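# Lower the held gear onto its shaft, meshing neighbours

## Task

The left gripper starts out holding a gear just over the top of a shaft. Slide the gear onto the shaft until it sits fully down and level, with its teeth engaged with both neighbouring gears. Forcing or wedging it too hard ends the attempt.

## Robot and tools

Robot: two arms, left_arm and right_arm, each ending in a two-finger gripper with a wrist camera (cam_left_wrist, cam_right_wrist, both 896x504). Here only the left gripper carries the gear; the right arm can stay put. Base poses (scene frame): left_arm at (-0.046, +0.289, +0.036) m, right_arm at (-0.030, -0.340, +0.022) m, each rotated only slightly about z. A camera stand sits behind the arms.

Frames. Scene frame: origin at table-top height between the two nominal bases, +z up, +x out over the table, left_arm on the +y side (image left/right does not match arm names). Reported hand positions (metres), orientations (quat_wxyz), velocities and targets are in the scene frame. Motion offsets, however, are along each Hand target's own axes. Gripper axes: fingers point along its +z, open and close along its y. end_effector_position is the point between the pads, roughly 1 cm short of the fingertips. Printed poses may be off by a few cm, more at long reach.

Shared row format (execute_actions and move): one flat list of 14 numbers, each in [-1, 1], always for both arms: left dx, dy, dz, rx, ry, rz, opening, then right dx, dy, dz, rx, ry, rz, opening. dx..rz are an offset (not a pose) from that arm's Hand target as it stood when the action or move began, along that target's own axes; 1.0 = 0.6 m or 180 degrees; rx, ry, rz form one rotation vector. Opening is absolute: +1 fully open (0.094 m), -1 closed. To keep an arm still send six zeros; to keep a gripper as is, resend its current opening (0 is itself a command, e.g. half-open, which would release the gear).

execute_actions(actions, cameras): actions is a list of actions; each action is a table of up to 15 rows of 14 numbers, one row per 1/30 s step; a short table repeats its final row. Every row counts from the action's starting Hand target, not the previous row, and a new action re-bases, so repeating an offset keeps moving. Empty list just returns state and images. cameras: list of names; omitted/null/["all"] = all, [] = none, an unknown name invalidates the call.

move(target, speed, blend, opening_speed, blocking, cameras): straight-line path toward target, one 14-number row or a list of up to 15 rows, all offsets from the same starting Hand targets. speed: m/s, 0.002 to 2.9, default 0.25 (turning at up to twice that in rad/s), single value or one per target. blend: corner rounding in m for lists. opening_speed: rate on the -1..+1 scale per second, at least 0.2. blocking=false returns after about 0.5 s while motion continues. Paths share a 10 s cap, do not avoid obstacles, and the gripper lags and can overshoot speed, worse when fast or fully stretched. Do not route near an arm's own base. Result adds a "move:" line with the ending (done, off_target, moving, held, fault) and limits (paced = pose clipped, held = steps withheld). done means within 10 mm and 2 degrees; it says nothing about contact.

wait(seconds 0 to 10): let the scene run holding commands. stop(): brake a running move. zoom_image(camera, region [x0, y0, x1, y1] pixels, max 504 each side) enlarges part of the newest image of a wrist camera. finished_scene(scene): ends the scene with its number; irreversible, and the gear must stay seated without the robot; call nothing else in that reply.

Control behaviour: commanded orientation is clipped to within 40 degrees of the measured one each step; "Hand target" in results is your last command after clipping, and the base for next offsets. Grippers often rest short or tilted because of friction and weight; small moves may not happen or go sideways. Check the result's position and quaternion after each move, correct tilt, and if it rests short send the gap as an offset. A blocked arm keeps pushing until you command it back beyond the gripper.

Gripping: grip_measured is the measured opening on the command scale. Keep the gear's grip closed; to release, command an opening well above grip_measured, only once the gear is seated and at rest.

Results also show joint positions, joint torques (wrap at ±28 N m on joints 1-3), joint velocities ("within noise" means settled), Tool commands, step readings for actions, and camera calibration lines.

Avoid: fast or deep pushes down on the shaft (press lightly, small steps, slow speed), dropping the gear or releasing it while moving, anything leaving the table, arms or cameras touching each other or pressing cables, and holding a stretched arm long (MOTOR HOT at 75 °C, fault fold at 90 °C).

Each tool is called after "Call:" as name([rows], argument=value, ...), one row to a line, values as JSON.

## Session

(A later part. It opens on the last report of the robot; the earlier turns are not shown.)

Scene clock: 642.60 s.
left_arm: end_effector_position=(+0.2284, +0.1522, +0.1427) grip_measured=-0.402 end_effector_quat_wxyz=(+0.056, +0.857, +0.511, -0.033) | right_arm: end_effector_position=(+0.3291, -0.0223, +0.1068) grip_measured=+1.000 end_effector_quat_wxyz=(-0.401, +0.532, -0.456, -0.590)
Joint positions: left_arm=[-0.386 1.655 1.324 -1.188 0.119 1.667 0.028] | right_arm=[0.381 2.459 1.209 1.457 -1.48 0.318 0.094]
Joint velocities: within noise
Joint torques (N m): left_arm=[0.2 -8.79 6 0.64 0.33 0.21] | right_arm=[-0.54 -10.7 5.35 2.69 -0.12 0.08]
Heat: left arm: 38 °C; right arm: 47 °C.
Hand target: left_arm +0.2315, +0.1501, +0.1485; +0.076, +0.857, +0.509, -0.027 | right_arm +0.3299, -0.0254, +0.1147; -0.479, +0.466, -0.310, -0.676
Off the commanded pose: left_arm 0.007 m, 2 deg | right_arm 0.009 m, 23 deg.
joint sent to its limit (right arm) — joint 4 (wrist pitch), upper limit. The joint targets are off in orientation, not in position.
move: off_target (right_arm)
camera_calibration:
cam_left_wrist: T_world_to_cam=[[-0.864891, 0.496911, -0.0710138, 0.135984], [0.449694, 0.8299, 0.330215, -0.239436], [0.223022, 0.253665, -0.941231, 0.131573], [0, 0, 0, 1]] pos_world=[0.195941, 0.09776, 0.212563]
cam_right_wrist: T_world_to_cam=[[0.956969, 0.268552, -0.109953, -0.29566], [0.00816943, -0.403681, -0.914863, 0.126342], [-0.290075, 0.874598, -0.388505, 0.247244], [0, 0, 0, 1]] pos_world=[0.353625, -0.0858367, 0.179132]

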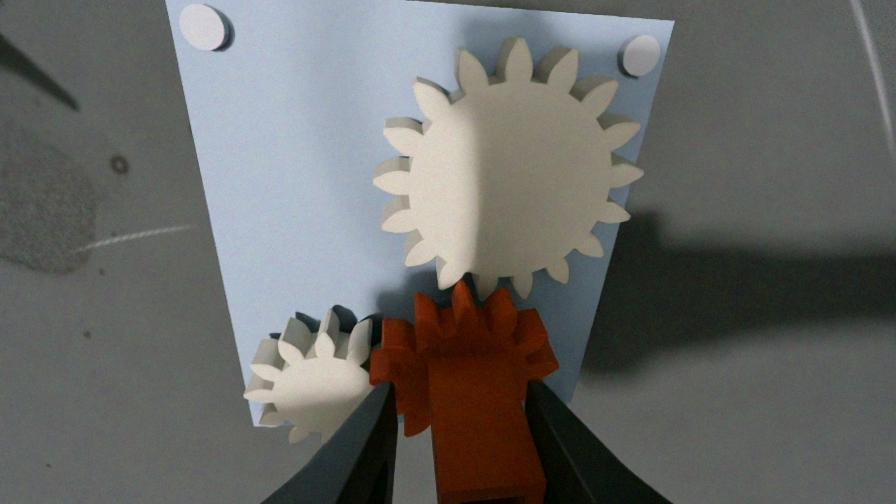

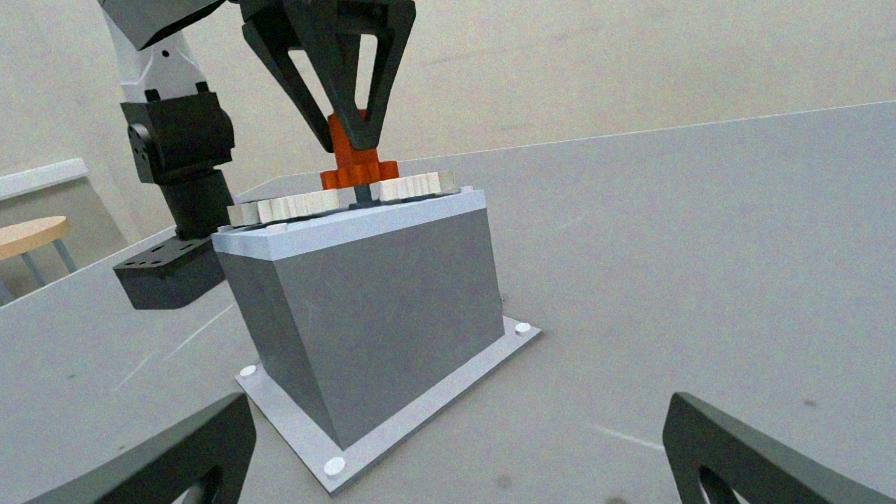

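Call:
move([
  [0,-0.0055,0,0,0,0,-0.4,0,0,0,0,0,0,1],
  [0,-0.0055,0,0,0,0,-0.72,0,0,0,0,0,0,1],
], speed=0.05, opening_speed=0.3)

Call:
zoom_image(camera="cam_left_wrist", region=[240, 240, 580, 500])

Call:
zoom_image(camera="cam_right_wrist", region=[270, 70, 470, 220])

Scene clock: 749.10 s.
left_arm: end_effector_position=(+0.2264, +0.1529, +0.1431) grip_measured=-0.632 end_effector_quat_wxyz=(+0.059, +0.857, +0.511, -0.031) | right_arm: end_effector_position=(+0.3291, -0.0223, +0.1068) grip_measured=+1.000 end_effector_quat_wxyz=(-0.401, +0.532, -0.456, -0.590)
Joint positions: left_arm=[-0.386 1.641 1.309 -1.181 0.12 1.667 0.017] | right_arm=[0.381 2.459 1.209 1.457 -1.48 0.318 0.094]
Joint velocities: within noise
Joint torques (N m): left_arm=[0.27 -8.54 6.06 0.6 0.3 0.23] | right_arm=[-0.46 -10.69 5.35 2.7 -0.14 0.04]
Heat: left arm: 39 °C; right arm: 46 °C.
Hand target: left_arm +0.2286, +0.1516, +0.1482; +0.076, +0.857, +0.509, -0.027 | right_arm +0.3299, -0.0254, +0.1147; -0.479, +0.466, -0.310, -0.676
Off the commanded pose: left_arm 0.006 m, 2 deg | right_arm 0.009 m, 23 deg.
joint sent to its limit (right arm) — joint 4 (wrist pitch), upper limit. The joint targets are off in orientation, not in position.
move: off_target (right_arm)
camera_calibration:
cam_left_wrist: T_world_to_cam=[[-0.864404, 0.496714, -0.0779855, 0.134902], [0.447811, 0.831081, 0.329803, -0.238901], [0.22863, 0.250161, -0.940823, 0.131434], [0, 0, 0, 1]] pos_world=[0.193543, 0.0986587, 0.212967]
cam_right_wrist: T_world_to_cam=[[0.956969, 0.268552, -0.109953, -0.29566], [0.00816943, -0.403681, -0.914863, 0.126342], [-0.290075, 0.874598, -0.388505, 0.247244], [0, 0, 0, 1]] pos_world=[0.353625, -0.0858367, 0.179132]

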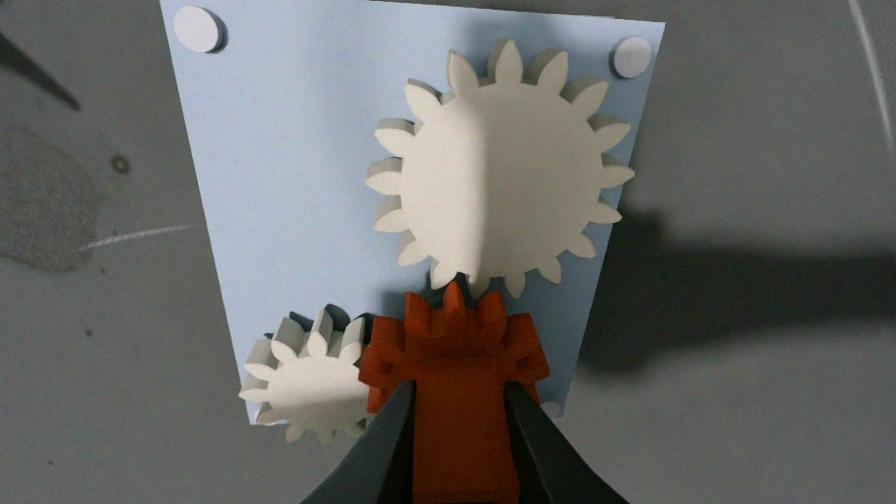

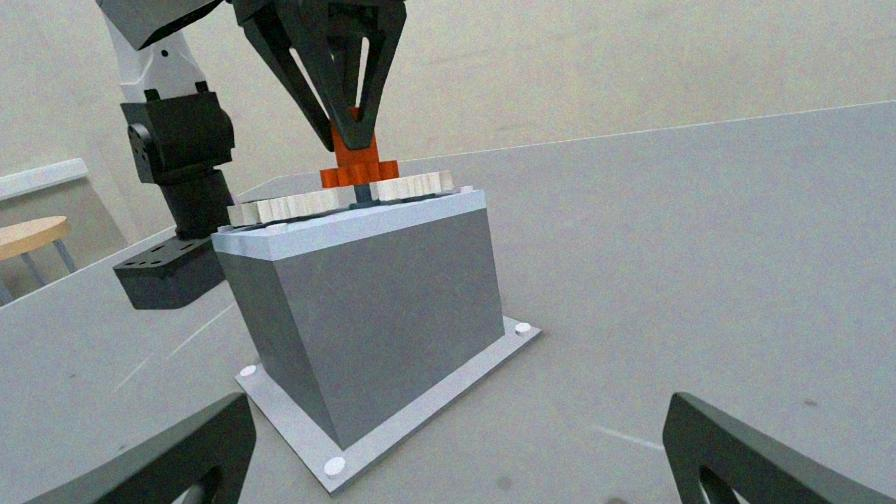

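Scaled by 1.482 from the camera's 896x504 image, which has a finer 1280x720 frame.

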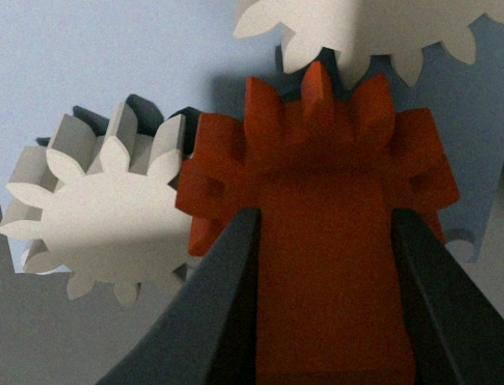

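Scaled by 2.520 from the camera's 896x504 image, which has a finer 1280x720 frame.

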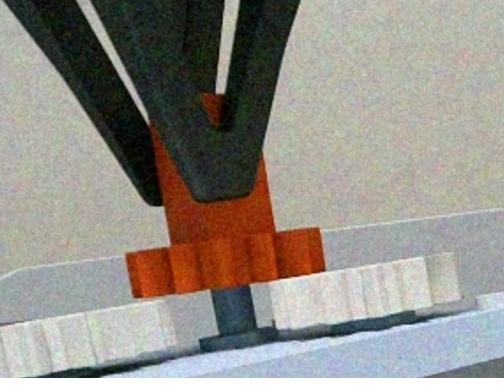

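Call:
move(target=[0,0,0.012,0,0,0,-0.8,0,0,0,0,0,0,1], speed=0.03)

Call:
zoom_image(camera="cam_right_wrist", region=[270, 70, 470, 220])

Scene clock: 756.77 s.
left_arm: end_effector_position=(+0.2258, +0.1522, +0.1426) grip_measured=-0.633 end_effector_quat_wxyz=(+0.064, +0.857, +0.511, -0.030) | right_arm: end_effector_position=(+0.3291, -0.0223, +0.1068) grip_measured=+1.000 end_effector_quat_wxyz=(-0.402, +0.532, -0.456, -0.590)
Joint positions: left_arm=[-0.386 1.632 1.296 -1.168 0.125 1.667 0.017] | right_arm=[0.381 2.459 1.209 1.457 -1.48 0.317 0.094]
Joint velocities: within noise
Joint torques (N m): left_arm=[0.08 -7.25 5.07 0.78 0.25 0.2] | right_arm=[-0.49 -10.66 5.39 2.7 -0.11 0.1]
Heat: left arm: 38 °C; right arm: 46 °C.
Hand target: left_arm +0.2288, +0.1505, +0.1411; +0.076, +0.857, +0.509, -0.027 | right_arm +0.3299, -0.0253, +0.1147; -0.479, +0.466, -0.310, -0.676
Off the commanded pose: left_arm 0.004 m, 1 deg | right_arm 0.009 m, 23 deg.
joint sent to its limit (right arm) — joint 4 (wrist pitch), upper limit. The joint targets are off in orientation, not in position.
move: off_target (right_arm)
camera_calibration:
cam_left_wrist: T_world_to_cam=[[-0.863712, 0.496315, -0.0875937, 0.135931], [0.44593, 0.833572, 0.326044, -0.237311], [0.234836, 0.242548, -0.941288, 0.131088], [0, 0, 0, 1]] pos_world=[0.192445, 0.0985558, 0.212672]
cam_right_wrist: T_world_to_cam=[[0.957057, 0.26853, -0.109241, -0.29581], [0.00879697, -0.403549, -0.914916, 0.126232], [-0.289766, 0.874665, -0.388582, 0.247193], [0, 0, 0, 1]] pos_world=[0.353624, -0.0858367, 0.179232]

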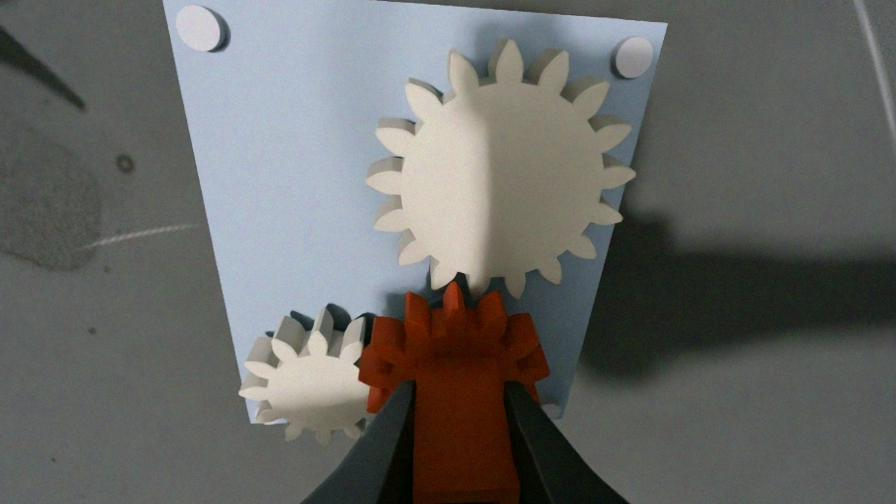

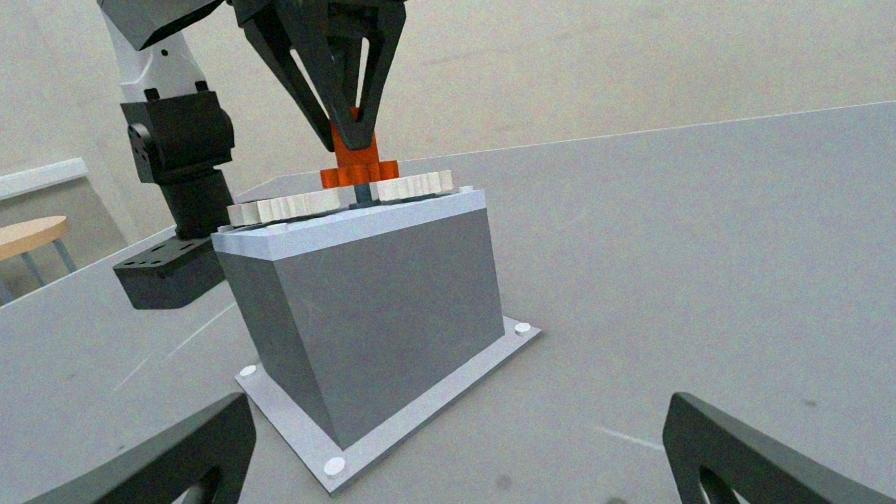

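Scaled by 2.520 from the camera's 896x504 image, which has a finer 1280x720 frame.

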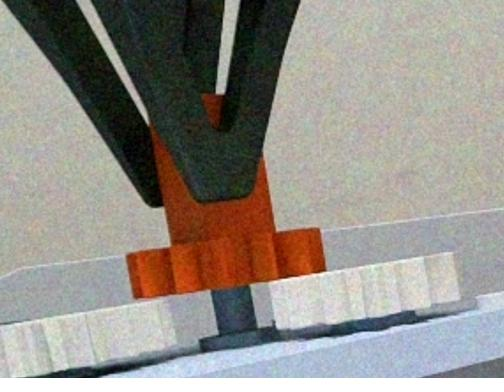

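Call:
zoom_image(camera="cam_left_wrist", region=[340, 260, 480, 360])

Call:
zoom_image(camera="cam_left_wrist", region=[310, 300, 430, 420])

Scaled by 3.600 from the camera's 896x504 image, which has a finer 1280x720 frame.

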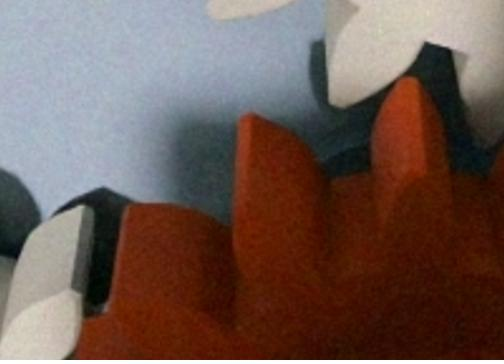

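Scaled by 4.200 from the camera's 896x504 image, which has a finer 1280x720 frame.

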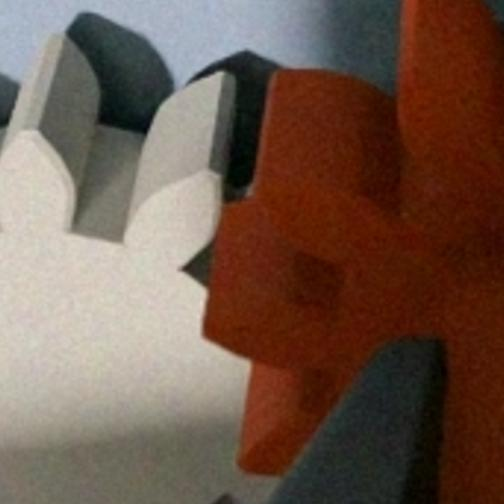

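Call:
move(target=[0,0,0,0,0,0.035,-0.8,0,0,0,0,0,0,1], speed=0.05, cameras=[])

Call:
move(target=[0,0,0,0,0,-0.07,-0.8,0,0,0,0,0,0,1], speed=0.05, cameras=[])

Scene clock: 783.93 s.
left_arm: end_effector_position=(+0.2258, +0.1520, +0.1427) grip_measured=-0.633 end_effector_quat_wxyz=(+0.066, +0.881, +0.468, -0.027) | right_arm: end_effector_position=(+0.3291, -0.0223, +0.1068) grip_measured=+1.000 end_effector_quat_wxyz=(-0.401, +0.532, -0.456, -0.590)
Joint positions: left_arm=[-0.386 1.631 1.296 -1.168 0.126 1.764 0.017] | right_arm=[0.381 2.459 1.209 1.457 -1.48 0.318 0.094]
Joint velocities: within noise
Joint torques (N m): left_arm=[0.08 -7.19 5.18 0.79 0.22 0.32] | right_arm=[-0.49 -10.7 5.35 2.7 -0.09 0.06]
Heat: left arm: 37 °C; right arm: 47 °C.
Hand target: left_arm +0.2289, +0.1505, +0.1411; +0.078, +0.883, +0.462, -0.022 | right_arm +0.3299, -0.0253, +0.1147; -0.479, +0.466, -0.310, -0.676
Off the commanded pose: left_arm 0.004 m, 2 deg | right_arm 0.009 m, 23 deg.
joint sent to its limit (right arm) — joint 4 (wrist pitch), upper limit. The joint targets are off in orientation, not in position.
move: off_target (right_arm)
No camera images: "cameras" was empty.

Scene clock: 786.63 s.
left_arm: end_effector_position=(+0.2261, +0.1518, +0.1427) grip_measured=-0.633 end_effector_quat_wxyz=(+0.064, +0.831, +0.551, -0.033) | right_arm: end_effector_position=(+0.3291, -0.0223, +0.1068) grip_measured=+1.000 end_effector_quat_wxyz=(-0.401, +0.532, -0.456, -0.590)
Joint positions: left_arm=[-0.386 1.631 1.296 -1.166 0.127 1.571 0.017] | right_arm=[0.381 2.459 1.209 1.457 -1.48 0.318 0.094]
Joint velocities: within noise
Joint torques (N m): left_arm=[0.05 -7.2 5.15 0.78 0.25 0.07] | right_arm=[-0.5 -10.73 5.38 2.69 -0.12 0.06]
Heat: left arm: 37 °C; right arm: 47 °C.
Hand target: left_arm +0.2288, +0.1505, +0.1411; +0.075, +0.827, +0.556, -0.031 | right_arm +0.3299, -0.0253, +0.1147; -0.479, +0.466, -0.310, -0.676
Off the commanded pose: left_arm 0.003 m, 1 deg | right_arm 0.009 m, 23 deg.
joint sent to its limit (right arm) — joint 4 (wrist pitch), upper limit. The joint targets are off in orientation, not in position.
move: off_target (right_arm)
No camera images: "cameras" was empty.

Call:
wait(seconds=0)

Call:
zoom_image(camera="cam_left_wrist", region=[240, 240, 580, 440])

Call:
zoom_image(camera="cam_right_wrist", region=[290, 140, 430, 230])

Scene clock: 794.17 s.
left_arm: end_effector_position=(+0.2261, +0.1518, +0.1427) grip_measured=-0.633 end_effector_quat_wxyz=(+0.064, +0.831, +0.551, -0.033) | right_arm: end_effector_position=(+0.3291, -0.0223, +0.1068) grip_measured=+1.000 end_effector_quat_wxyz=(-0.401, +0.532, -0.456, -0.590)
Joint positions: left_arm=[-0.386 1.631 1.296 -1.166 0.127 1.57 0.017] | right_arm=[0.381 2.459 1.209 1.457 -1.48 0.318 0.094]
Joint velocities: within noise
Joint torques (N m): left_arm=[0.06 -7.12 5.23 0.8 0.25 0.09] | right_arm=[-0.44 -10.74 5.41 2.71 -0.13 0.05]
Heat: left arm: 37 °C; right arm: 47 °C.
Hand target: left_arm +0.2288, +0.1505, +0.1411; +0.075, +0.827, +0.556, -0.031 | right_arm +0.3299, -0.0253, +0.1147; -0.479, +0.466, -0.310, -0.676
Tool commands: left_gripper/opening=-0.8 right_gripper/opening=+1.0
Off the commanded pose: left_arm 0.003 m, 1 deg | right_arm 0.009 m, 23 deg.
camera_calibration:
cam_left_wrist: T_world_to_cam=[[-0.908262, 0.411061, -0.0780345, 0.158009], [0.368139, 0.873759, 0.317836, -0.224475], [0.198834, 0.259951, -0.944929, 0.137248], [0, 0, 0, 1]] pos_world=[0.198862, 0.0955077, 0.213366]
cam_right_wrist: T_world_to_cam=[[0.956946, 0.268463, -0.110375, -0.295584], [0.00776702, -0.403798, -0.914815, 0.126466], [-0.290163, 0.874571, -0.388498, 0.247272], [0, 0, 0, 1]] pos_world=[0.353625, -0.0858366, 0.179133]

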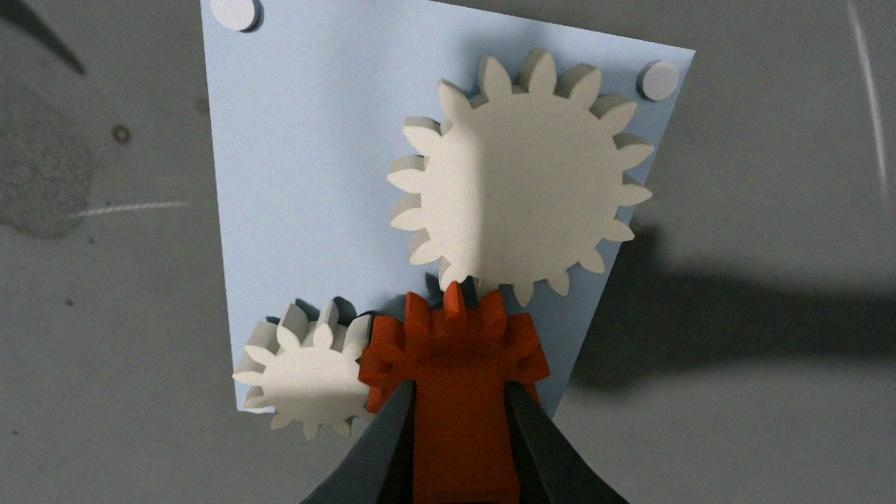

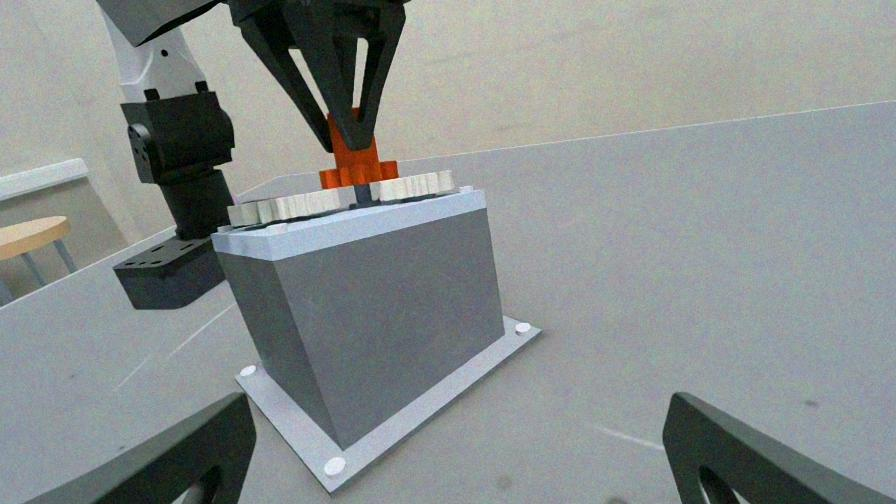

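Scaled by 1.482 from the camera's 896x504 image, which has a finer 1280x720 frame.

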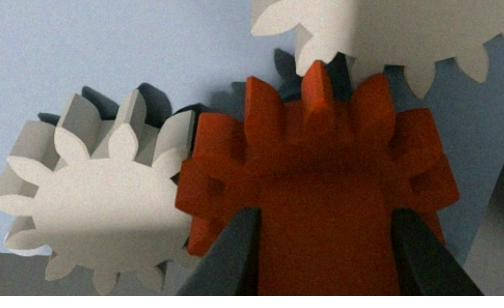

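Scaled by 3.600 from the camera's 896x504 image, which has a finer 1280x720 frame.

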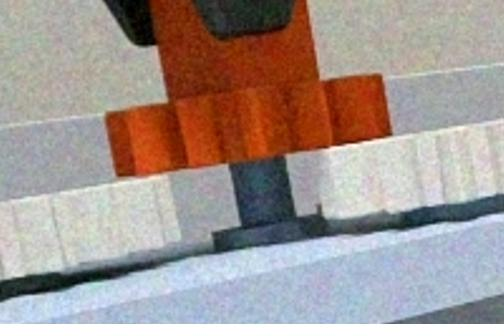

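Call:
execute_actions([
  [[0,0,0.005,0,0,0.01,-0.8,0,0,0,0,0,0,1]],
  [[0,0,0,0,0,0.008,-0.8,0,0,0,0,0,0,1]],
  [[0,0,0,0,0,0.008,-0.8,0,0,0,0,0,0,1]],
  [[0,0,0,0,0,0.008,-0.8,0,0,0,0,0,0,1]],
  [[0,0,0,0,0,0.008,-0.8,0,0,0,0,0,0,1]],
  [[0,0,0,0,0,0.008,-0.8,0,0,0,0,0,0,1]],
  [[0,0,0,0,0,0.008,-0.8,0,0,0,0,0,0,1]],
  [[0,0,0,0,0,0.008,-0.8,0,0,0,0,0,0,1]],
])

Call:
zoom_image(camera="cam_left_wrist", region=[240, 240, 580, 440])

Call:
zoom_image(camera="cam_right_wrist", region=[290, 140, 430, 230])

Scene clock: 832.73 s.
left_arm: end_effector_position=(+0.2255, +0.1518, +0.1425) grip_measured=-0.633 end_effector_quat_wxyz=(+0.068, +0.878, +0.474, -0.027) | right_arm: end_effector_position=(+0.3291, -0.0223, +0.1068) grip_measured=+1.000 end_effector_quat_wxyz=(-0.401, +0.532, -0.456, -0.590)
Joint positions: left_arm=[-0.386 1.627 1.29 -1.162 0.128 1.751 0.017] | right_arm=[0.381 2.459 1.209 1.457 -1.48 0.318 0.094]
Joint velocities: within noise
Joint torques (N m): left_arm=[-0.03 -6.52 4.72 0.87 0.23 0.32] | right_arm=[-0.5 -10.67 5.35 2.68 -0.11 0.05]
Heat: left arm: 36 °C; right arm: 47 °C.
Hand target: left_arm +0.2289, +0.1501, +0.1381; +0.078, +0.881, +0.467, -0.023 | right_arm +0.3299, -0.0253, +0.1147; -0.479, +0.466, -0.310, -0.676
Off the commanded pose: left_arm 0.006 m, 1 deg | right_arm 0.009 m, 23 deg.
joint sent to its limit (right arm) — joint 4 (wrist pitch), upper limit. The joint targets are off in orientation, not in position.
Step readings (end_effector_position of left_arm | right_arm):
0: (+0.2261, +0.1518, +0.1427) | (+0.3291, -0.0223, +0.1068)
1: (+0.2260, +0.1518, +0.1423) | (+0.3291, -0.0223, +0.1068)
2: (+0.2259, +0.1518, +0.1424) | (+0.3291, -0.0223, +0.1068)
4: (+0.2257, +0.1517, +0.1423) | (+0.3291, -0.0223, +0.1068)
8: (+0.2257, +0.1516, +0.1423) | (+0.3291, -0.0223, +0.1068)
15: (+0.2257, +0.1516, +0.1423) | (+0.3291, -0.0223, +0.1068)
16: (+0.2257, +0.1516, +0.1423) | (+0.3291, -0.0223, +0.1068)
17: (+0.2257, +0.1516, +0.1423) | (+0.3291, -0.0223, +0.1068)
19: (+0.2257, +0.1517, +0.1423) | (+0.3291, -0.0223, +0.1068)
23: (+0.2257, +0.1517, +0.1423) | (+0.3291, -0.0223, +0.1068)
30: (+0.2258, +0.1517, +0.1423) | (+0.3291, -0.0223, +0.1068)
31: (+0.2258, +0.1517, +0.1423) | (+0.3291, -0.0223, +0.1068)
32: (+0.2258, +0.1517, +0.1423) | (+0.3291, -0.0223, +0.1068)
34: (+0.2258, +0.1517, +0.1423) | (+0.3291, -0.0223, +0.1068)
38: (+0.2258, +0.1517, +0.1423) | (+0.3291, -0.0223, +0.1068)
45: (+0.2258, +0.1517, +0.1423) | (+0.3291, -0.0223, +0.1068)
46: (+0.2258, +0.1517, +0.1423) | (+0.3291, -0.0223, +0.1068)
47: (+0.2258, +0.1517, +0.1423) | (+0.3291, -0.0223, +0.1068)
49: (+0.2258, +0.1517, +0.1423) | (+0.3291, -0.0223, +0.1068)
53: (+0.2258, +0.1517, +0.1423) | (+0.3291, -0.0223, +0.1068)
60: (+0.2258, +0.1517, +0.1424) | (+0.3291, -0.0223, +0.1068)
61: (+0.2258, +0.1517, +0.1424) | (+0.3291, -0.0223, +0.1068)
62: (+0.2258, +0.1517, +0.1424) | (+0.3291, -0.0223, +0.1068)
64: (+0.2258, +0.1517, +0.1424) | (+0.3291, -0.0223, +0.1068)
68: (+0.2258, +0.1517, +0.1424) | (+0.3291, -0.0223, +0.1068)
75: (+0.2258, +0.1517, +0.1424) | (+0.3291, -0.0223, +0.1068)
76: (+0.2258, +0.1517, +0.1424) | (+0.3291, -0.0223, +0.1068)
77: (+0.2257, +0.1517, +0.1424) | (+0.3291, -0.0223, +0.1068)
79: (+0.2257, +0.1517, +0.1424) | (+0.3291, -0.0223, +0.1068)
83: (+0.2257, +0.1517, +0.1424) | (+0.3291, -0.0223, +0.1068)
90: (+0.2257, +0.1517, +0.1424) | (+0.3291, -0.0223, +0.1068)
91: (+0.2257, +0.1517, +0.1424) | (+0.3291, -0.0223, +0.1068)
92: (+0.2257, +0.1517, +0.1424) | (+0.3291, -0.0223, +0.1068)
94: (+0.2256, +0.1518, +0.1424) | (+0.3291, -0.0223, +0.1068)
98: (+0.2256, +0.1518, +0.1424) | (+0.3291, -0.0223, +0.1068)
105: (+0.2256, +0.1518, +0.1424) | (+0.3291, -0.0223, +0.1068)
106: (+0.2256, +0.1518, +0.1424) | (+0.3291, -0.0223, +0.1068)
107: (+0.2256, +0.1518, +0.1424) | (+0.3291, -0.0223, +0.1068)
109: (+0.2255, +0.1518, +0.1424) | (+0.3291, -0.0223, +0.1068)
113: (+0.2255, +0.1518, +0.1425) | (+0.3291, -0.0223, +0.1068)
120: (+0.2255, +0.1518, +0.1425) | (+0.3291, -0.0223, +0.1068)
camera_calibration:
cam_left_wrist: T_world_to_cam=[[-0.817801, 0.566318, -0.102396, 0.117002], [0.508873, 0.794684, 0.330947, -0.24583], [0.268793, 0.218542, -0.938077, 0.126689], [0, 0, 0, 1]] pos_world=[0.186728, 0.10141, 0.212182]
cam_right_wrist: T_world_to_cam=[[0.956946, 0.268463, -0.110375, -0.295584], [0.00776702, -0.403798, -0.914815, 0.126466], [-0.290163, 0.874571, -0.388498, 0.247272], [0, 0, 0, 1]] pos_world=[0.353625, -0.0858366, 0.179133]

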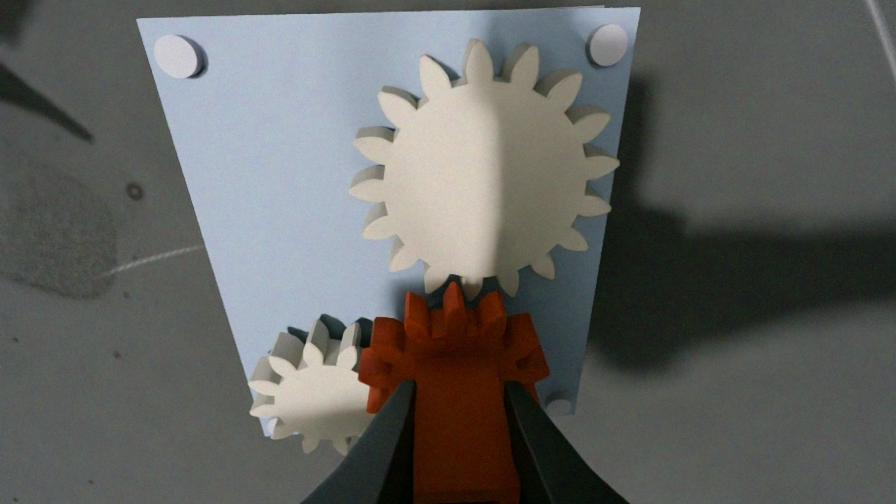

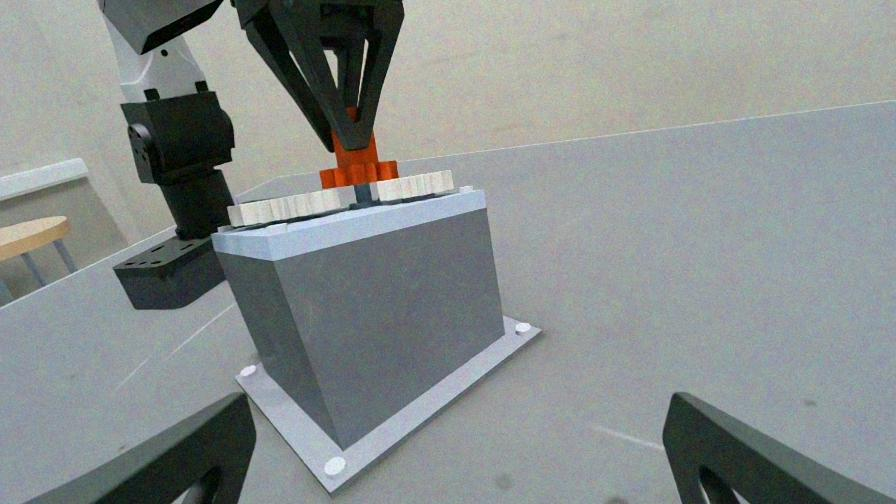

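Scaled by 1.482 from the camera's 896x504 image, which has a finer 1280x720 frame.

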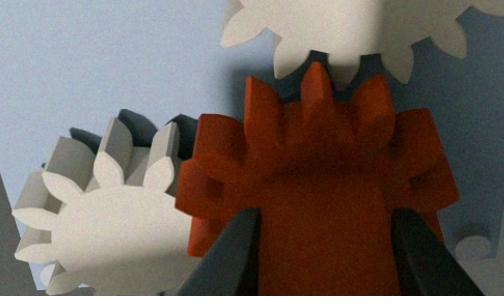

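Scaled by 3.600 from the camera's 896x504 image, which has a finer 1280x720 frame.

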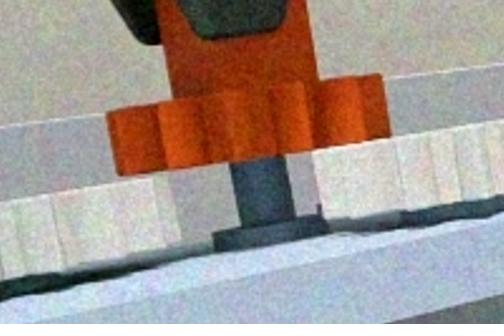

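Call:
execute_actions([
  [[0,0,0.005,0,0,-0.018,-0.8,0,0,0,0,0,0,1]],
  [[0,0,0,0,0,-0.012,-0.8,0,0,0,0,0,0,1]],
  [[0,0,0,0.015,0,0,-0.8,0,0,0,0,0,0,1]],
  [[0,0,0,-0.03,0,0,-0.8,0,0,0,0,0,0,1]],
  [[0,0,0,0.015,0.015,0,-0.8,0,0,0,0,0,0,1]],
  [[0,0,0,0,-0.03,0,-0.8,0,0,0,0,0,0,1]],
  [[0,0,0,0,0.015,0,-0.8,0,0,0,0,0,0,1]],
])

Scene clock: 868.27 s.
left_arm: end_effector_position=(+0.2250, +0.1526, +0.1415) grip_measured=-0.633 end_effector_quat_wxyz=(+0.079, +0.857, +0.509, -0.029) | right_arm: end_effector_position=(+0.3291, -0.0223, +0.1068) grip_measured=+1.000 end_effector_quat_wxyz=(-0.401, +0.532, -0.456, -0.590)
Joint positions: left_arm=[-0.376 1.605 1.261 -1.134 0.142 1.676 0.017] | right_arm=[0.381 2.459 1.209 1.457 -1.48 0.318 0.094]
Joint velocities: within noise
Joint torques (N m): left_arm=[-1.01 -4.37 6.63 0.75 0.07 0.11] | right_arm=[-0.47 -10.74 5.42 2.73 -0.1 0.07]
Heat: left arm: 36 °C; right arm: 47 °C.
Hand target: left_arm +0.2289, +0.1496, +0.1352; +0.076, +0.857, +0.508, -0.027 | right_arm +0.3299, -0.0253, +0.1147; -0.479, +0.466, -0.310, -0.676
Off the commanded pose: left_arm 0.008 m, 0 deg | right_arm 0.009 m, 23 deg.
joint sent to its limit (right arm) — joint 4 (wrist pitch), upper limit. The joint targets are off in orientation, not in position.
Step readings (end_effector_position of left_arm | right_arm):
0: (+0.2255, +0.1518, +0.1425) | (+0.3291, -0.0223, +0.1068)
1: (+0.2254, +0.1519, +0.1423) | (+0.3291, -0.0223, +0.1068)
2: (+0.2252, +0.1519, +0.1422) | (+0.3291, -0.0223, +0.1068)
4: (+0.2252, +0.1519, +0.1422) | (+0.3291, -0.0223, +0.1068)
8: (+0.2253, +0.1519, +0.1421) | (+0.3291, -0.0223, +0.1068)
15: (+0.2253, +0.1519, +0.1421) | (+0.3291, -0.0223, +0.1068)
16: (+0.2253, +0.1519, +0.1421) | (+0.3291, -0.0223, +0.1068)
17: (+0.2253, +0.1519, +0.1421) | (+0.3291, -0.0223, +0.1068)
19: (+0.2254, +0.1519, +0.1421) | (+0.3291, -0.0223, +0.1068)
23: (+0.2254, +0.1518, +0.1421) | (+0.3291, -0.0223, +0.1068)
30: (+0.2254, +0.1518, +0.1421) | (+0.3291, -0.0223, +0.1068)
31: (+0.2255, +0.1519, +0.1421) | (+0.3291, -0.0223, +0.1068)
32: (+0.2256, +0.1518, +0.1422) | (+0.3291, -0.0223, +0.1068)
34: (+0.2257, +0.1518, +0.1424) | (+0.3291, -0.0223, +0.1068)
38: (+0.2256, +0.1519, +0.1424) | (+0.3291, -0.0223, +0.1068)
45: (+0.2257, +0.1518, +0.1424) | (+0.3291, -0.0223, +0.1068)
46: (+0.2254, +0.1519, +0.1422) | (+0.3291, -0.0223, +0.1068)
47: (+0.2248, +0.1522, +0.1420) | (+0.3291, -0.0223, +0.1068)
49: (+0.2246, +0.1525, +0.1414) | (+0.3291, -0.0223, +0.1068)
53: (+0.2246, +0.1525, +0.1411) | (+0.3291, -0.0223, +0.1068)
60: (+0.2245, +0.1525, +0.1411) | (+0.3291, -0.0223, +0.1068)
61: (+0.2246, +0.1525, +0.1411) | (+0.3291, -0.0223, +0.1068)
62: (+0.2246, +0.1523, +0.1412) | (+0.3291, -0.0223, +0.1068)
64: (+0.2245, +0.1516, +0.1414) | (+0.3291, -0.0223, +0.1068)
68: (+0.2246, +0.1519, +0.1413) | (+0.3291, -0.0223, +0.1068)
75: (+0.2245, +0.1518, +0.1413) | (+0.3291, -0.0223, +0.1068)
76: (+0.2253, +0.1530, +0.1414) | (+0.3291, -0.0223, +0.1068)
77: (+0.2256, +0.1531, +0.1415) | (+0.3291, -0.0223, +0.1068)
79: (+0.2256, +0.1538, +0.1414) | (+0.3291, -0.0223, +0.1068)
83: (+0.2253, +0.1528, +0.1418) | (+0.3291, -0.0223, +0.1068)
90: (+0.2252, +0.1530, +0.1418) | (+0.3291, -0.0223, +0.1068)
91: (+0.2252, +0.1530, +0.1417) | (+0.3291, -0.0223, +0.1068)
92: (+0.2250, +0.1528, +0.1416) | (+0.3291, -0.0223, +0.1068)
94: (+0.2250, +0.1526, +0.1415) | (+0.3291, -0.0223, +0.1068)
98: (+0.2250, +0.1526, +0.1415) | (+0.3291, -0.0223, +0.1068)
105: (+0.2250, +0.1526, +0.1415) | (+0.3291, -0.0223, +0.1068)
camera_calibration:
cam_left_wrist: T_world_to_cam=[[-0.861209, 0.494901, -0.115728, 0.138542], [0.441055, 0.840867, 0.313708, -0.235191], [0.252566, 0.219126, -0.942441, 0.129848], [0, 0, 0, 1]] pos_world=[0.19025, 0.100747, 0.212189]
cam_right_wrist: T_world_to_cam=[[0.956946, 0.268463, -0.110375, -0.295584], [0.00776702, -0.403798, -0.914815, 0.126466], [-0.290163, 0.874571, -0.388498, 0.247272], [0, 0, 0, 1]] pos_world=[0.353625, -0.0858366, 0.179133]

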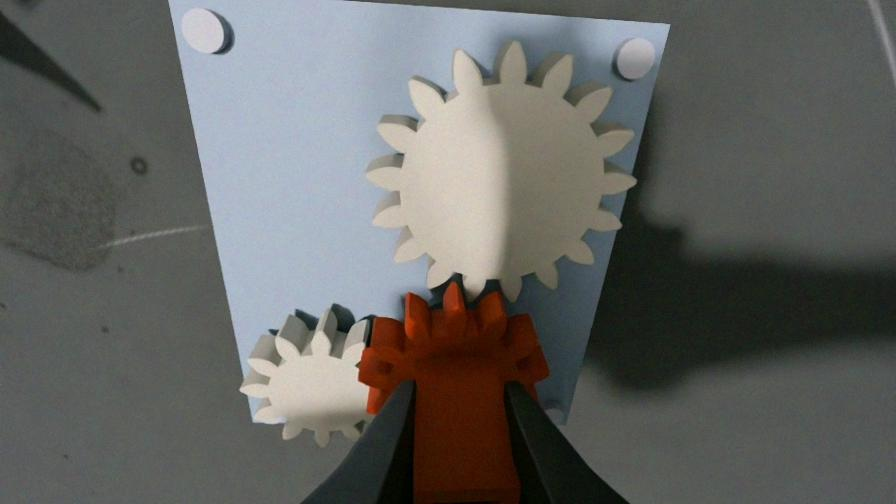

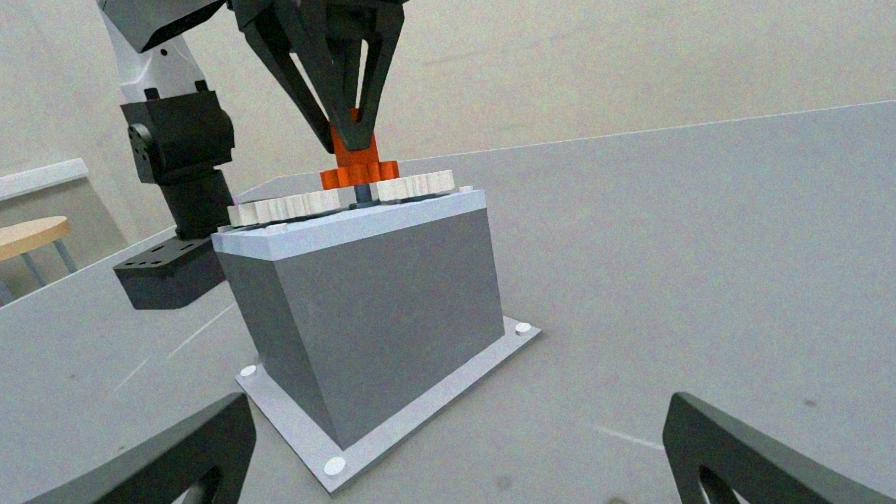

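Call:
zoom_image(camera="cam_right_wrist", region=[290, 140, 430, 230])

Call:
zoom_image(camera="cam_left_wrist", region=[340, 250, 560, 420])

Scaled by 3.600 from the camera's 896x504 image, which has a finer 1280x720 frame.

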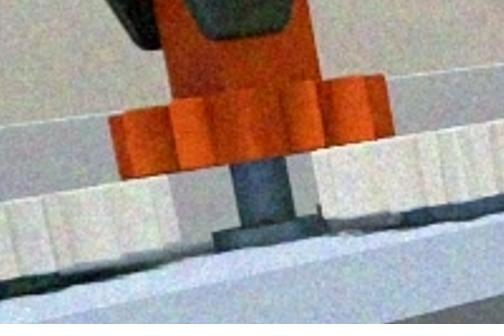

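Scaled by 2.291 from the camera's 896x504 image, which has a finer 1280x720 frame.

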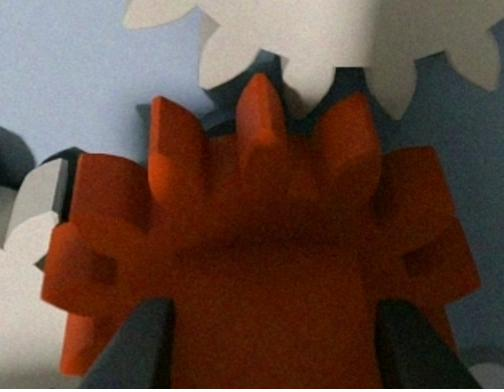

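Call:
execute_actions([
  [[0,0,0.005,0,0,0,-0.8,0,0,0,0,0,0,1]],
  [[0,0,0,0,0,0.01,-0.8,0,0,0,0,0,0,1]],
  [[0,0,0,0,0,-0.02,-0.8,0,0,0,0,0,0,1]],
  [[0,0,0.005,0,0,0.01,-0.8,0,0,0,0,0,0,1]],
  [[0,0,0,0,0,0.01,-0.8,0,0,0,0,0,0,1]],
  [[0,0,0,0,0,-0.02,-0.8,0,0,0,0,0,0,1]],
  [[0,0,0,0,0,0.01,-0.8,0,0,0,0,0,0,1]],
])

Call:
zoom_image(camera="cam_right_wrist", region=[290, 140, 430, 230])

Call:
zoom_image(camera="cam_left_wrist", region=[340, 250, 560, 420])

Scene clock: 911.17 s.
left_arm: end_effector_position=(+0.2253, +0.1524, +0.1414) grip_measured=-0.633 end_effector_quat_wxyz=(+0.079, +0.851, +0.518, -0.028) | right_arm: end_effector_position=(+0.3291, -0.0223, +0.1068) grip_measured=+1.000 end_effector_quat_wxyz=(-0.401, +0.532, -0.456, -0.590)
Joint positions: left_arm=[-0.379 1.605 1.261 -1.132 0.138 1.654 0.017] | right_arm=[0.381 2.459 1.209 1.457 -1.48 0.318 0.094]
Joint velocities: within noise
Joint torques (N m): left_arm=[-1.07 -3.96 4.92 0.97 0.11 0.29] | right_arm=[-0.49 -10.62 5.37 2.71 -0.11 0.07]
Heat: left arm: 36 °C; right arm: 47 °C.
Hand target: left_arm +0.2291, +0.1486, +0.1292; +0.076, +0.857, +0.509, -0.027 | right_arm +0.3299, -0.0253, +0.1147; -0.479, +0.466, -0.310, -0.676
Off the commanded pose: left_arm 0.013 m, 1 deg | right_arm 0.009 m, 23 deg.
joint sent to its limit (right arm) — joint 4 (wrist pitch), upper limit. The joint targets are off in orientation, not in position.
Step readings (end_effector_position of left_arm | right_arm):
0: (+0.2250, +0.1526, +0.1415) | (+0.3291, -0.0223, +0.1068)
1: (+0.2250, +0.1526, +0.1415) | (+0.3291, -0.0223, +0.1068)
2: (+0.2250, +0.1526, +0.1415) | (+0.3291, -0.0223, +0.1068)
4: (+0.2250, +0.1526, +0.1415) | (+0.3291, -0.0223, +0.1068)
8: (+0.2250, +0.1526, +0.1415) | (+0.3291, -0.0223, +0.1068)
15: (+0.2250, +0.1526, +0.1415) | (+0.3291, -0.0223, +0.1068)
16: (+0.2250, +0.1526, +0.1415) | (+0.3291, -0.0223, +0.1068)
17: (+0.2250, +0.1526, +0.1415) | (+0.3291, -0.0223, +0.1068)
19: (+0.2250, +0.1526, +0.1415) | (+0.3291, -0.0223, +0.1068)
23: (+0.2251, +0.1526, +0.1415) | (+0.3291, -0.0223, +0.1068)
30: (+0.2251, +0.1526, +0.1415) | (+0.3291, -0.0223, +0.1068)
31: (+0.2251, +0.1526, +0.1415) | (+0.3291, -0.0223, +0.1068)
32: (+0.2250, +0.1525, +0.1415) | (+0.3291, -0.0223, +0.1068)
34: (+0.2251, +0.1525, +0.1415) | (+0.3291, -0.0223, +0.1068)
38: (+0.2251, +0.1523, +0.1415) | (+0.3291, -0.0223, +0.1068)
45: (+0.2251, +0.1521, +0.1415) | (+0.3291, -0.0223, +0.1068)
46: (+0.2252, +0.1521, +0.1415) | (+0.3291, -0.0223, +0.1068)
47: (+0.2252, +0.1522, +0.1415) | (+0.3291, -0.0223, +0.1068)
49: (+0.2252, +0.1521, +0.1415) | (+0.3291, -0.0223, +0.1068)
53: (+0.2252, +0.1521, +0.1415) | (+0.3291, -0.0223, +0.1068)
60: (+0.2252, +0.1521, +0.1415) | (+0.3291, -0.0223, +0.1068)
61: (+0.2252, +0.1522, +0.1414) | (+0.3291, -0.0223, +0.1068)
62: (+0.2252, +0.1522, +0.1414) | (+0.3291, -0.0223, +0.1068)
64: (+0.2253, +0.1523, +0.1414) | (+0.3291, -0.0223, +0.1068)
68: (+0.2252, +0.1524, +0.1414) | (+0.3291, -0.0223, +0.1068)
75: (+0.2252, +0.1524, +0.1414) | (+0.3291, -0.0223, +0.1068)
76: (+0.2252, +0.1524, +0.1414) | (+0.3291, -0.0223, +0.1068)
77: (+0.2252, +0.1524, +0.1414) | (+0.3291, -0.0223, +0.1068)
79: (+0.2252, +0.1524, +0.1414) | (+0.3291, -0.0223, +0.1068)
83: (+0.2253, +0.1524, +0.1414) | (+0.3291, -0.0223, +0.1068)
90: (+0.2253, +0.1524, +0.1414) | (+0.3291, -0.0223, +0.1068)
91: (+0.2253, +0.1524, +0.1414) | (+0.3291, -0.0223, +0.1068)
92: (+0.2253, +0.1524, +0.1414) | (+0.3291, -0.0223, +0.1068)
94: (+0.2253, +0.1524, +0.1414) | (+0.3291, -0.0223, +0.1068)
98: (+0.2253, +0.1524, +0.1414) | (+0.3291, -0.0223, +0.1068)
105: (+0.2253, +0.1524, +0.1414) | (+0.3291, -0.0223, +0.1068)
camera_calibration:
cam_left_wrist: T_world_to_cam=[[-0.871199, 0.477529, -0.113924, 0.143541], [0.424243, 0.84908, 0.314772, -0.232686], [0.247043, 0.225898, -0.942306, 0.129992], [0, 0, 0, 1]] pos_world=[0.191655, 0.0996591, 0.212088]
cam_right_wrist: T_world_to_cam=[[0.956946, 0.268463, -0.110375, -0.295584], [0.00776702, -0.403798, -0.914815, 0.126466], [-0.290163, 0.874571, -0.388498, 0.247272], [0, 0, 0, 1]] pos_world=[0.353625, -0.0858366, 0.179133]

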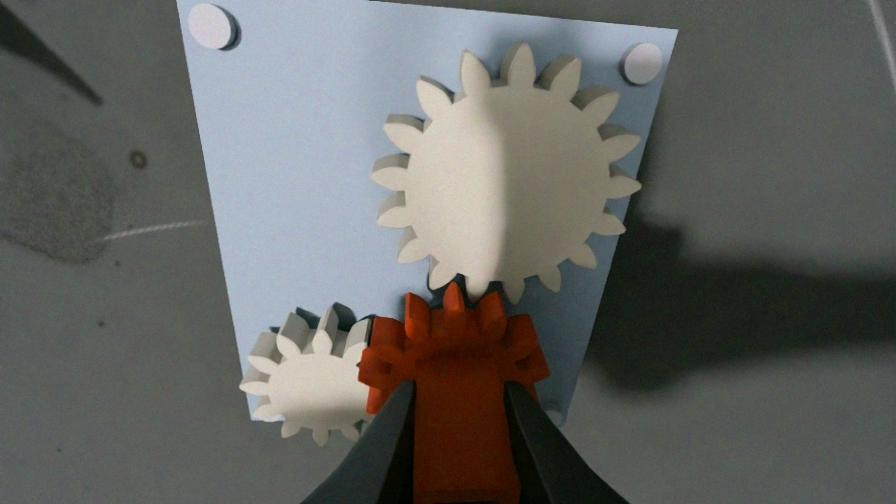

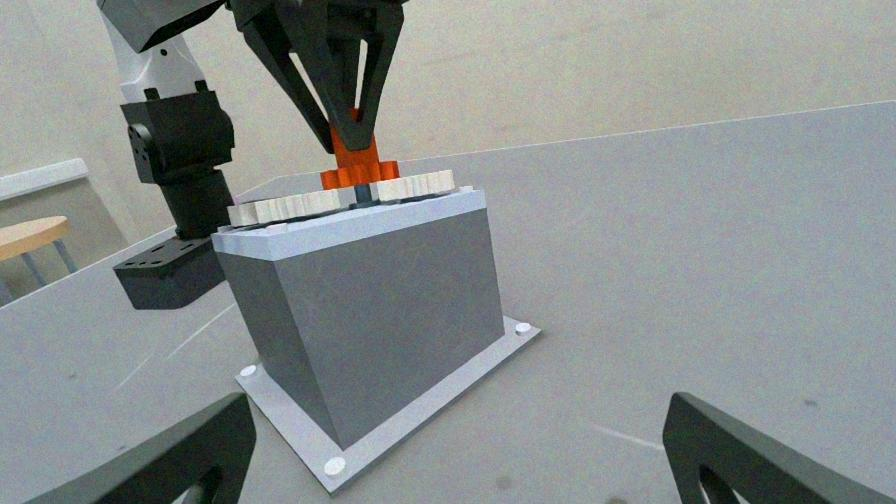

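Scaled by 3.600 from the camera's 896x504 image, which has a finer 1280x720 frame.

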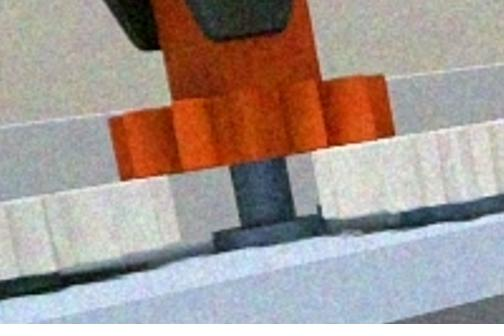

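Scaled by 2.291 from the camera's 896x504 image, which has a finer 1280x720 frame.

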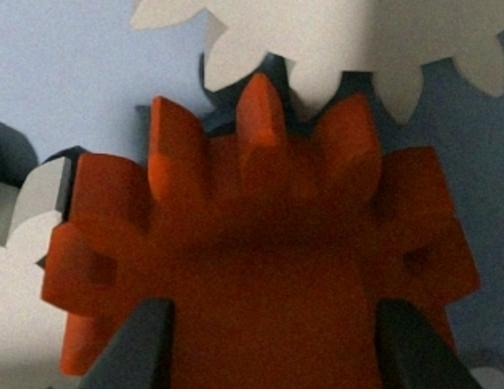

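Call:
zoom_image(camera="cam_left_wrist", region=[350, 20, 670, 320])

Scaled by 1.575 from the camera's 896x504 image, which has a finer 1280x720 frame.

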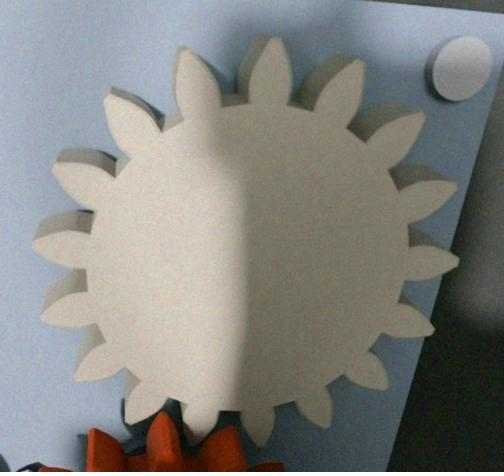

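Call:
execute_actions([
  [[0,0,0,0,0,0.008,-0.8,0,0,0,0,0,0,1]],
  [[0,0,0,0,0,0.008,-0.8,0,0,0,0,0,0,1]],
  [[0,0,0,0,0,0.008,-0.8,0,0,0,0,0,0,1]],
  [[0,0,0,0,0,0.008,-0.8,0,0,0,0,0,0,1]],
  [[0,0,0,0,0,0.008,-0.8,0,0,0,0,0,0,1]],
  [[0,0,0,0,0,0.008,-0.8,0,0,0,0,0,0,1]],
])

Scene clock: 1008.00 s.
left_arm: end_effector_position=(+0.2243, +0.1530, +0.1413) grip_measured=-0.633 end_effector_quat_wxyz=(+0.078, +0.886, +0.457, -0.023) | right_arm: end_effector_position=(+0.3291, -0.0223, +0.1068) grip_measured=+1.000 end_effector_quat_wxyz=(-0.401, +0.532, -0.456, -0.590)
Joint positions: left_arm=[-0.379 1.605 1.261 -1.137 0.137 1.793 0.017] | right_arm=[0.381 2.459 1.209 1.457 -1.48 0.318 0.094]
Joint velocities: within noise
Joint torques (N m): left_arm=[-1.05 -3.93 4.97 1.02 0.13 0.41] | right_arm=[-0.47 -10.62 5.39 2.7 -0.12 0.06]
Heat: left arm: 34 °C; right arm: 48 °C.
Hand target: left_arm +0.2292, +0.1487, +0.1292; +0.078, +0.893, +0.442, -0.021 | right_arm +0.3299, -0.0253, +0.1147; -0.479, +0.466, -0.310, -0.676
Off the commanded pose: left_arm 0.014 m, 2 deg | right_arm 0.009 m, 23 deg.
joint sent to its limit (right arm) — joint 4 (wrist pitch), upper limit. The joint targets are off in orientation, not in position.
Step readings (end_effector_position of left_arm | right_arm):
0: (+0.2253, +0.1524, +0.1414) | (+0.3291, -0.0223, +0.1068)
1: (+0.2253, +0.1524, +0.1414) | (+0.3291, -0.0223, +0.1068)
2: (+0.2253, +0.1524, +0.1414) | (+0.3291, -0.0223, +0.1068)
4: (+0.2253, +0.1524, +0.1414) | (+0.3291, -0.0223, +0.1068)
8: (+0.2253, +0.1524, +0.1414) | (+0.3291, -0.0223, +0.1068)
15: (+0.2253, +0.1524, +0.1414) | (+0.3291, -0.0223, +0.1068)
16: (+0.2252, +0.1524, +0.1414) | (+0.3291, -0.0223, +0.1068)
17: (+0.2252, +0.1524, +0.1414) | (+0.3291, -0.0223, +0.1068)
19: (+0.2251, +0.1525, +0.1414) | (+0.3291, -0.0223, +0.1068)
23: (+0.2251, +0.1525, +0.1414) | (+0.3291, -0.0223, +0.1068)
30: (+0.2250, +0.1526, +0.1414) | (+0.3291, -0.0223, +0.1068)
31: (+0.2250, +0.1526, +0.1414) | (+0.3291, -0.0223, +0.1068)
32: (+0.2249, +0.1527, +0.1414) | (+0.3291, -0.0223, +0.1068)
34: (+0.2249, +0.1527, +0.1414) | (+0.3291, -0.0223, +0.1068)
38: (+0.2248, +0.1527, +0.1414) | (+0.3291, -0.0223, +0.1068)
45: (+0.2247, +0.1527, +0.1413) | (+0.3291, -0.0223, +0.1068)
46: (+0.2247, +0.1527, +0.1413) | (+0.3291, -0.0223, +0.1068)
47: (+0.2247, +0.1527, +0.1413) | (+0.3291, -0.0223, +0.1068)
49: (+0.2247, +0.1528, +0.1413) | (+0.3291, -0.0223, +0.1068)
53: (+0.2246, +0.1528, +0.1413) | (+0.3291, -0.0223, +0.1068)
60: (+0.2246, +0.1528, +0.1413) | (+0.3291, -0.0223, +0.1068)
61: (+0.2245, +0.1528, +0.1413) | (+0.3291, -0.0223, +0.1068)
62: (+0.2245, +0.1528, +0.1413) | (+0.3291, -0.0223, +0.1068)
64: (+0.2244, +0.1529, +0.1413) | (+0.3291, -0.0223, +0.1068)
68: (+0.2244, +0.1529, +0.1413) | (+0.3291, -0.0223, +0.1068)
75: (+0.2244, +0.1529, +0.1413) | (+0.3291, -0.0223, +0.1068)
76: (+0.2244, +0.1529, +0.1413) | (+0.3291, -0.0223, +0.1068)
77: (+0.2244, +0.1529, +0.1413) | (+0.3291, -0.0223, +0.1068)
79: (+0.2244, +0.1529, +0.1413) | (+0.3291, -0.0223, +0.1068)
83: (+0.2243, +0.1530, +0.1413) | (+0.3291, -0.0223, +0.1068)
90: (+0.2243, +0.1530, +0.1413) | (+0.3291, -0.0223, +0.1068)
camera_calibration:
cam_left_wrist: T_world_to_cam=[[-0.795147, 0.593242, -0.125716, 0.109283], [0.530505, 0.780929, 0.329717, -0.2483], [0.293777, 0.195481, -0.935672, 0.123215], [0, 0, 0, 1]] pos_world=[0.182423, 0.104987, 0.210896]
cam_right_wrist: T_world_to_cam=[[0.956946, 0.268463, -0.110375, -0.295584], [0.00776702, -0.403798, -0.914815, 0.126466], [-0.290163, 0.874571, -0.388498, 0.247272], [0, 0, 0, 1]] pos_world=[0.353625, -0.0858366, 0.179133]

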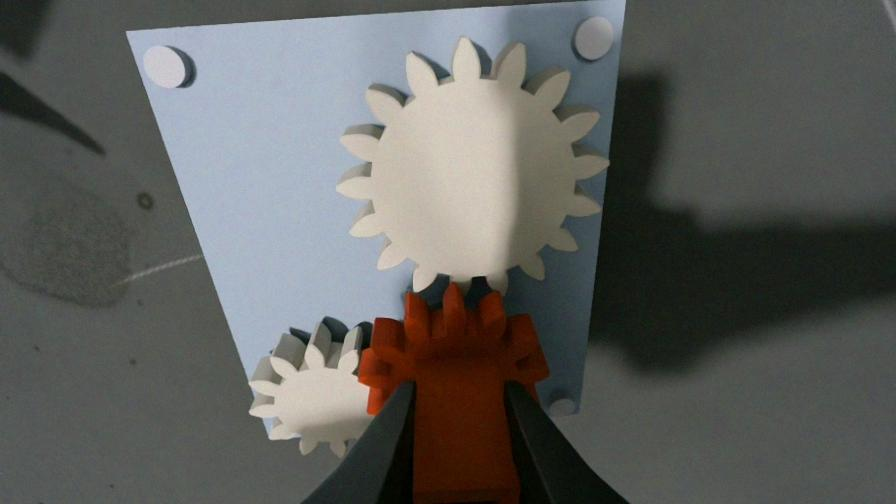

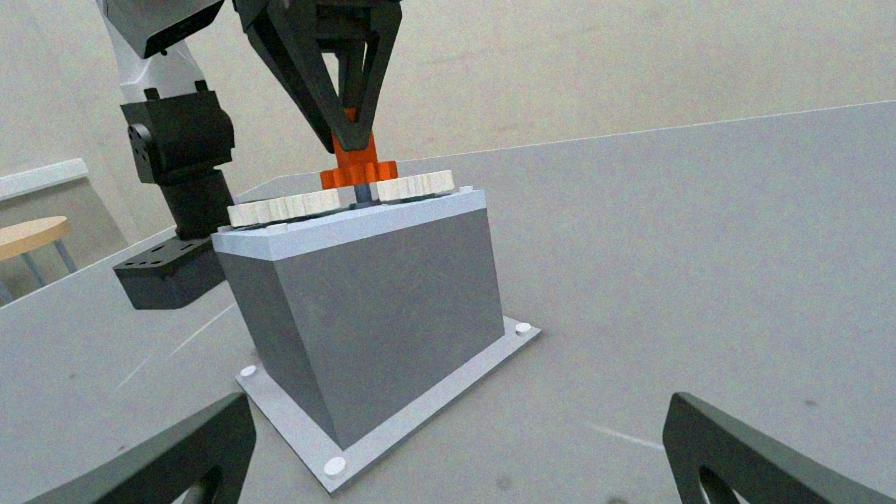

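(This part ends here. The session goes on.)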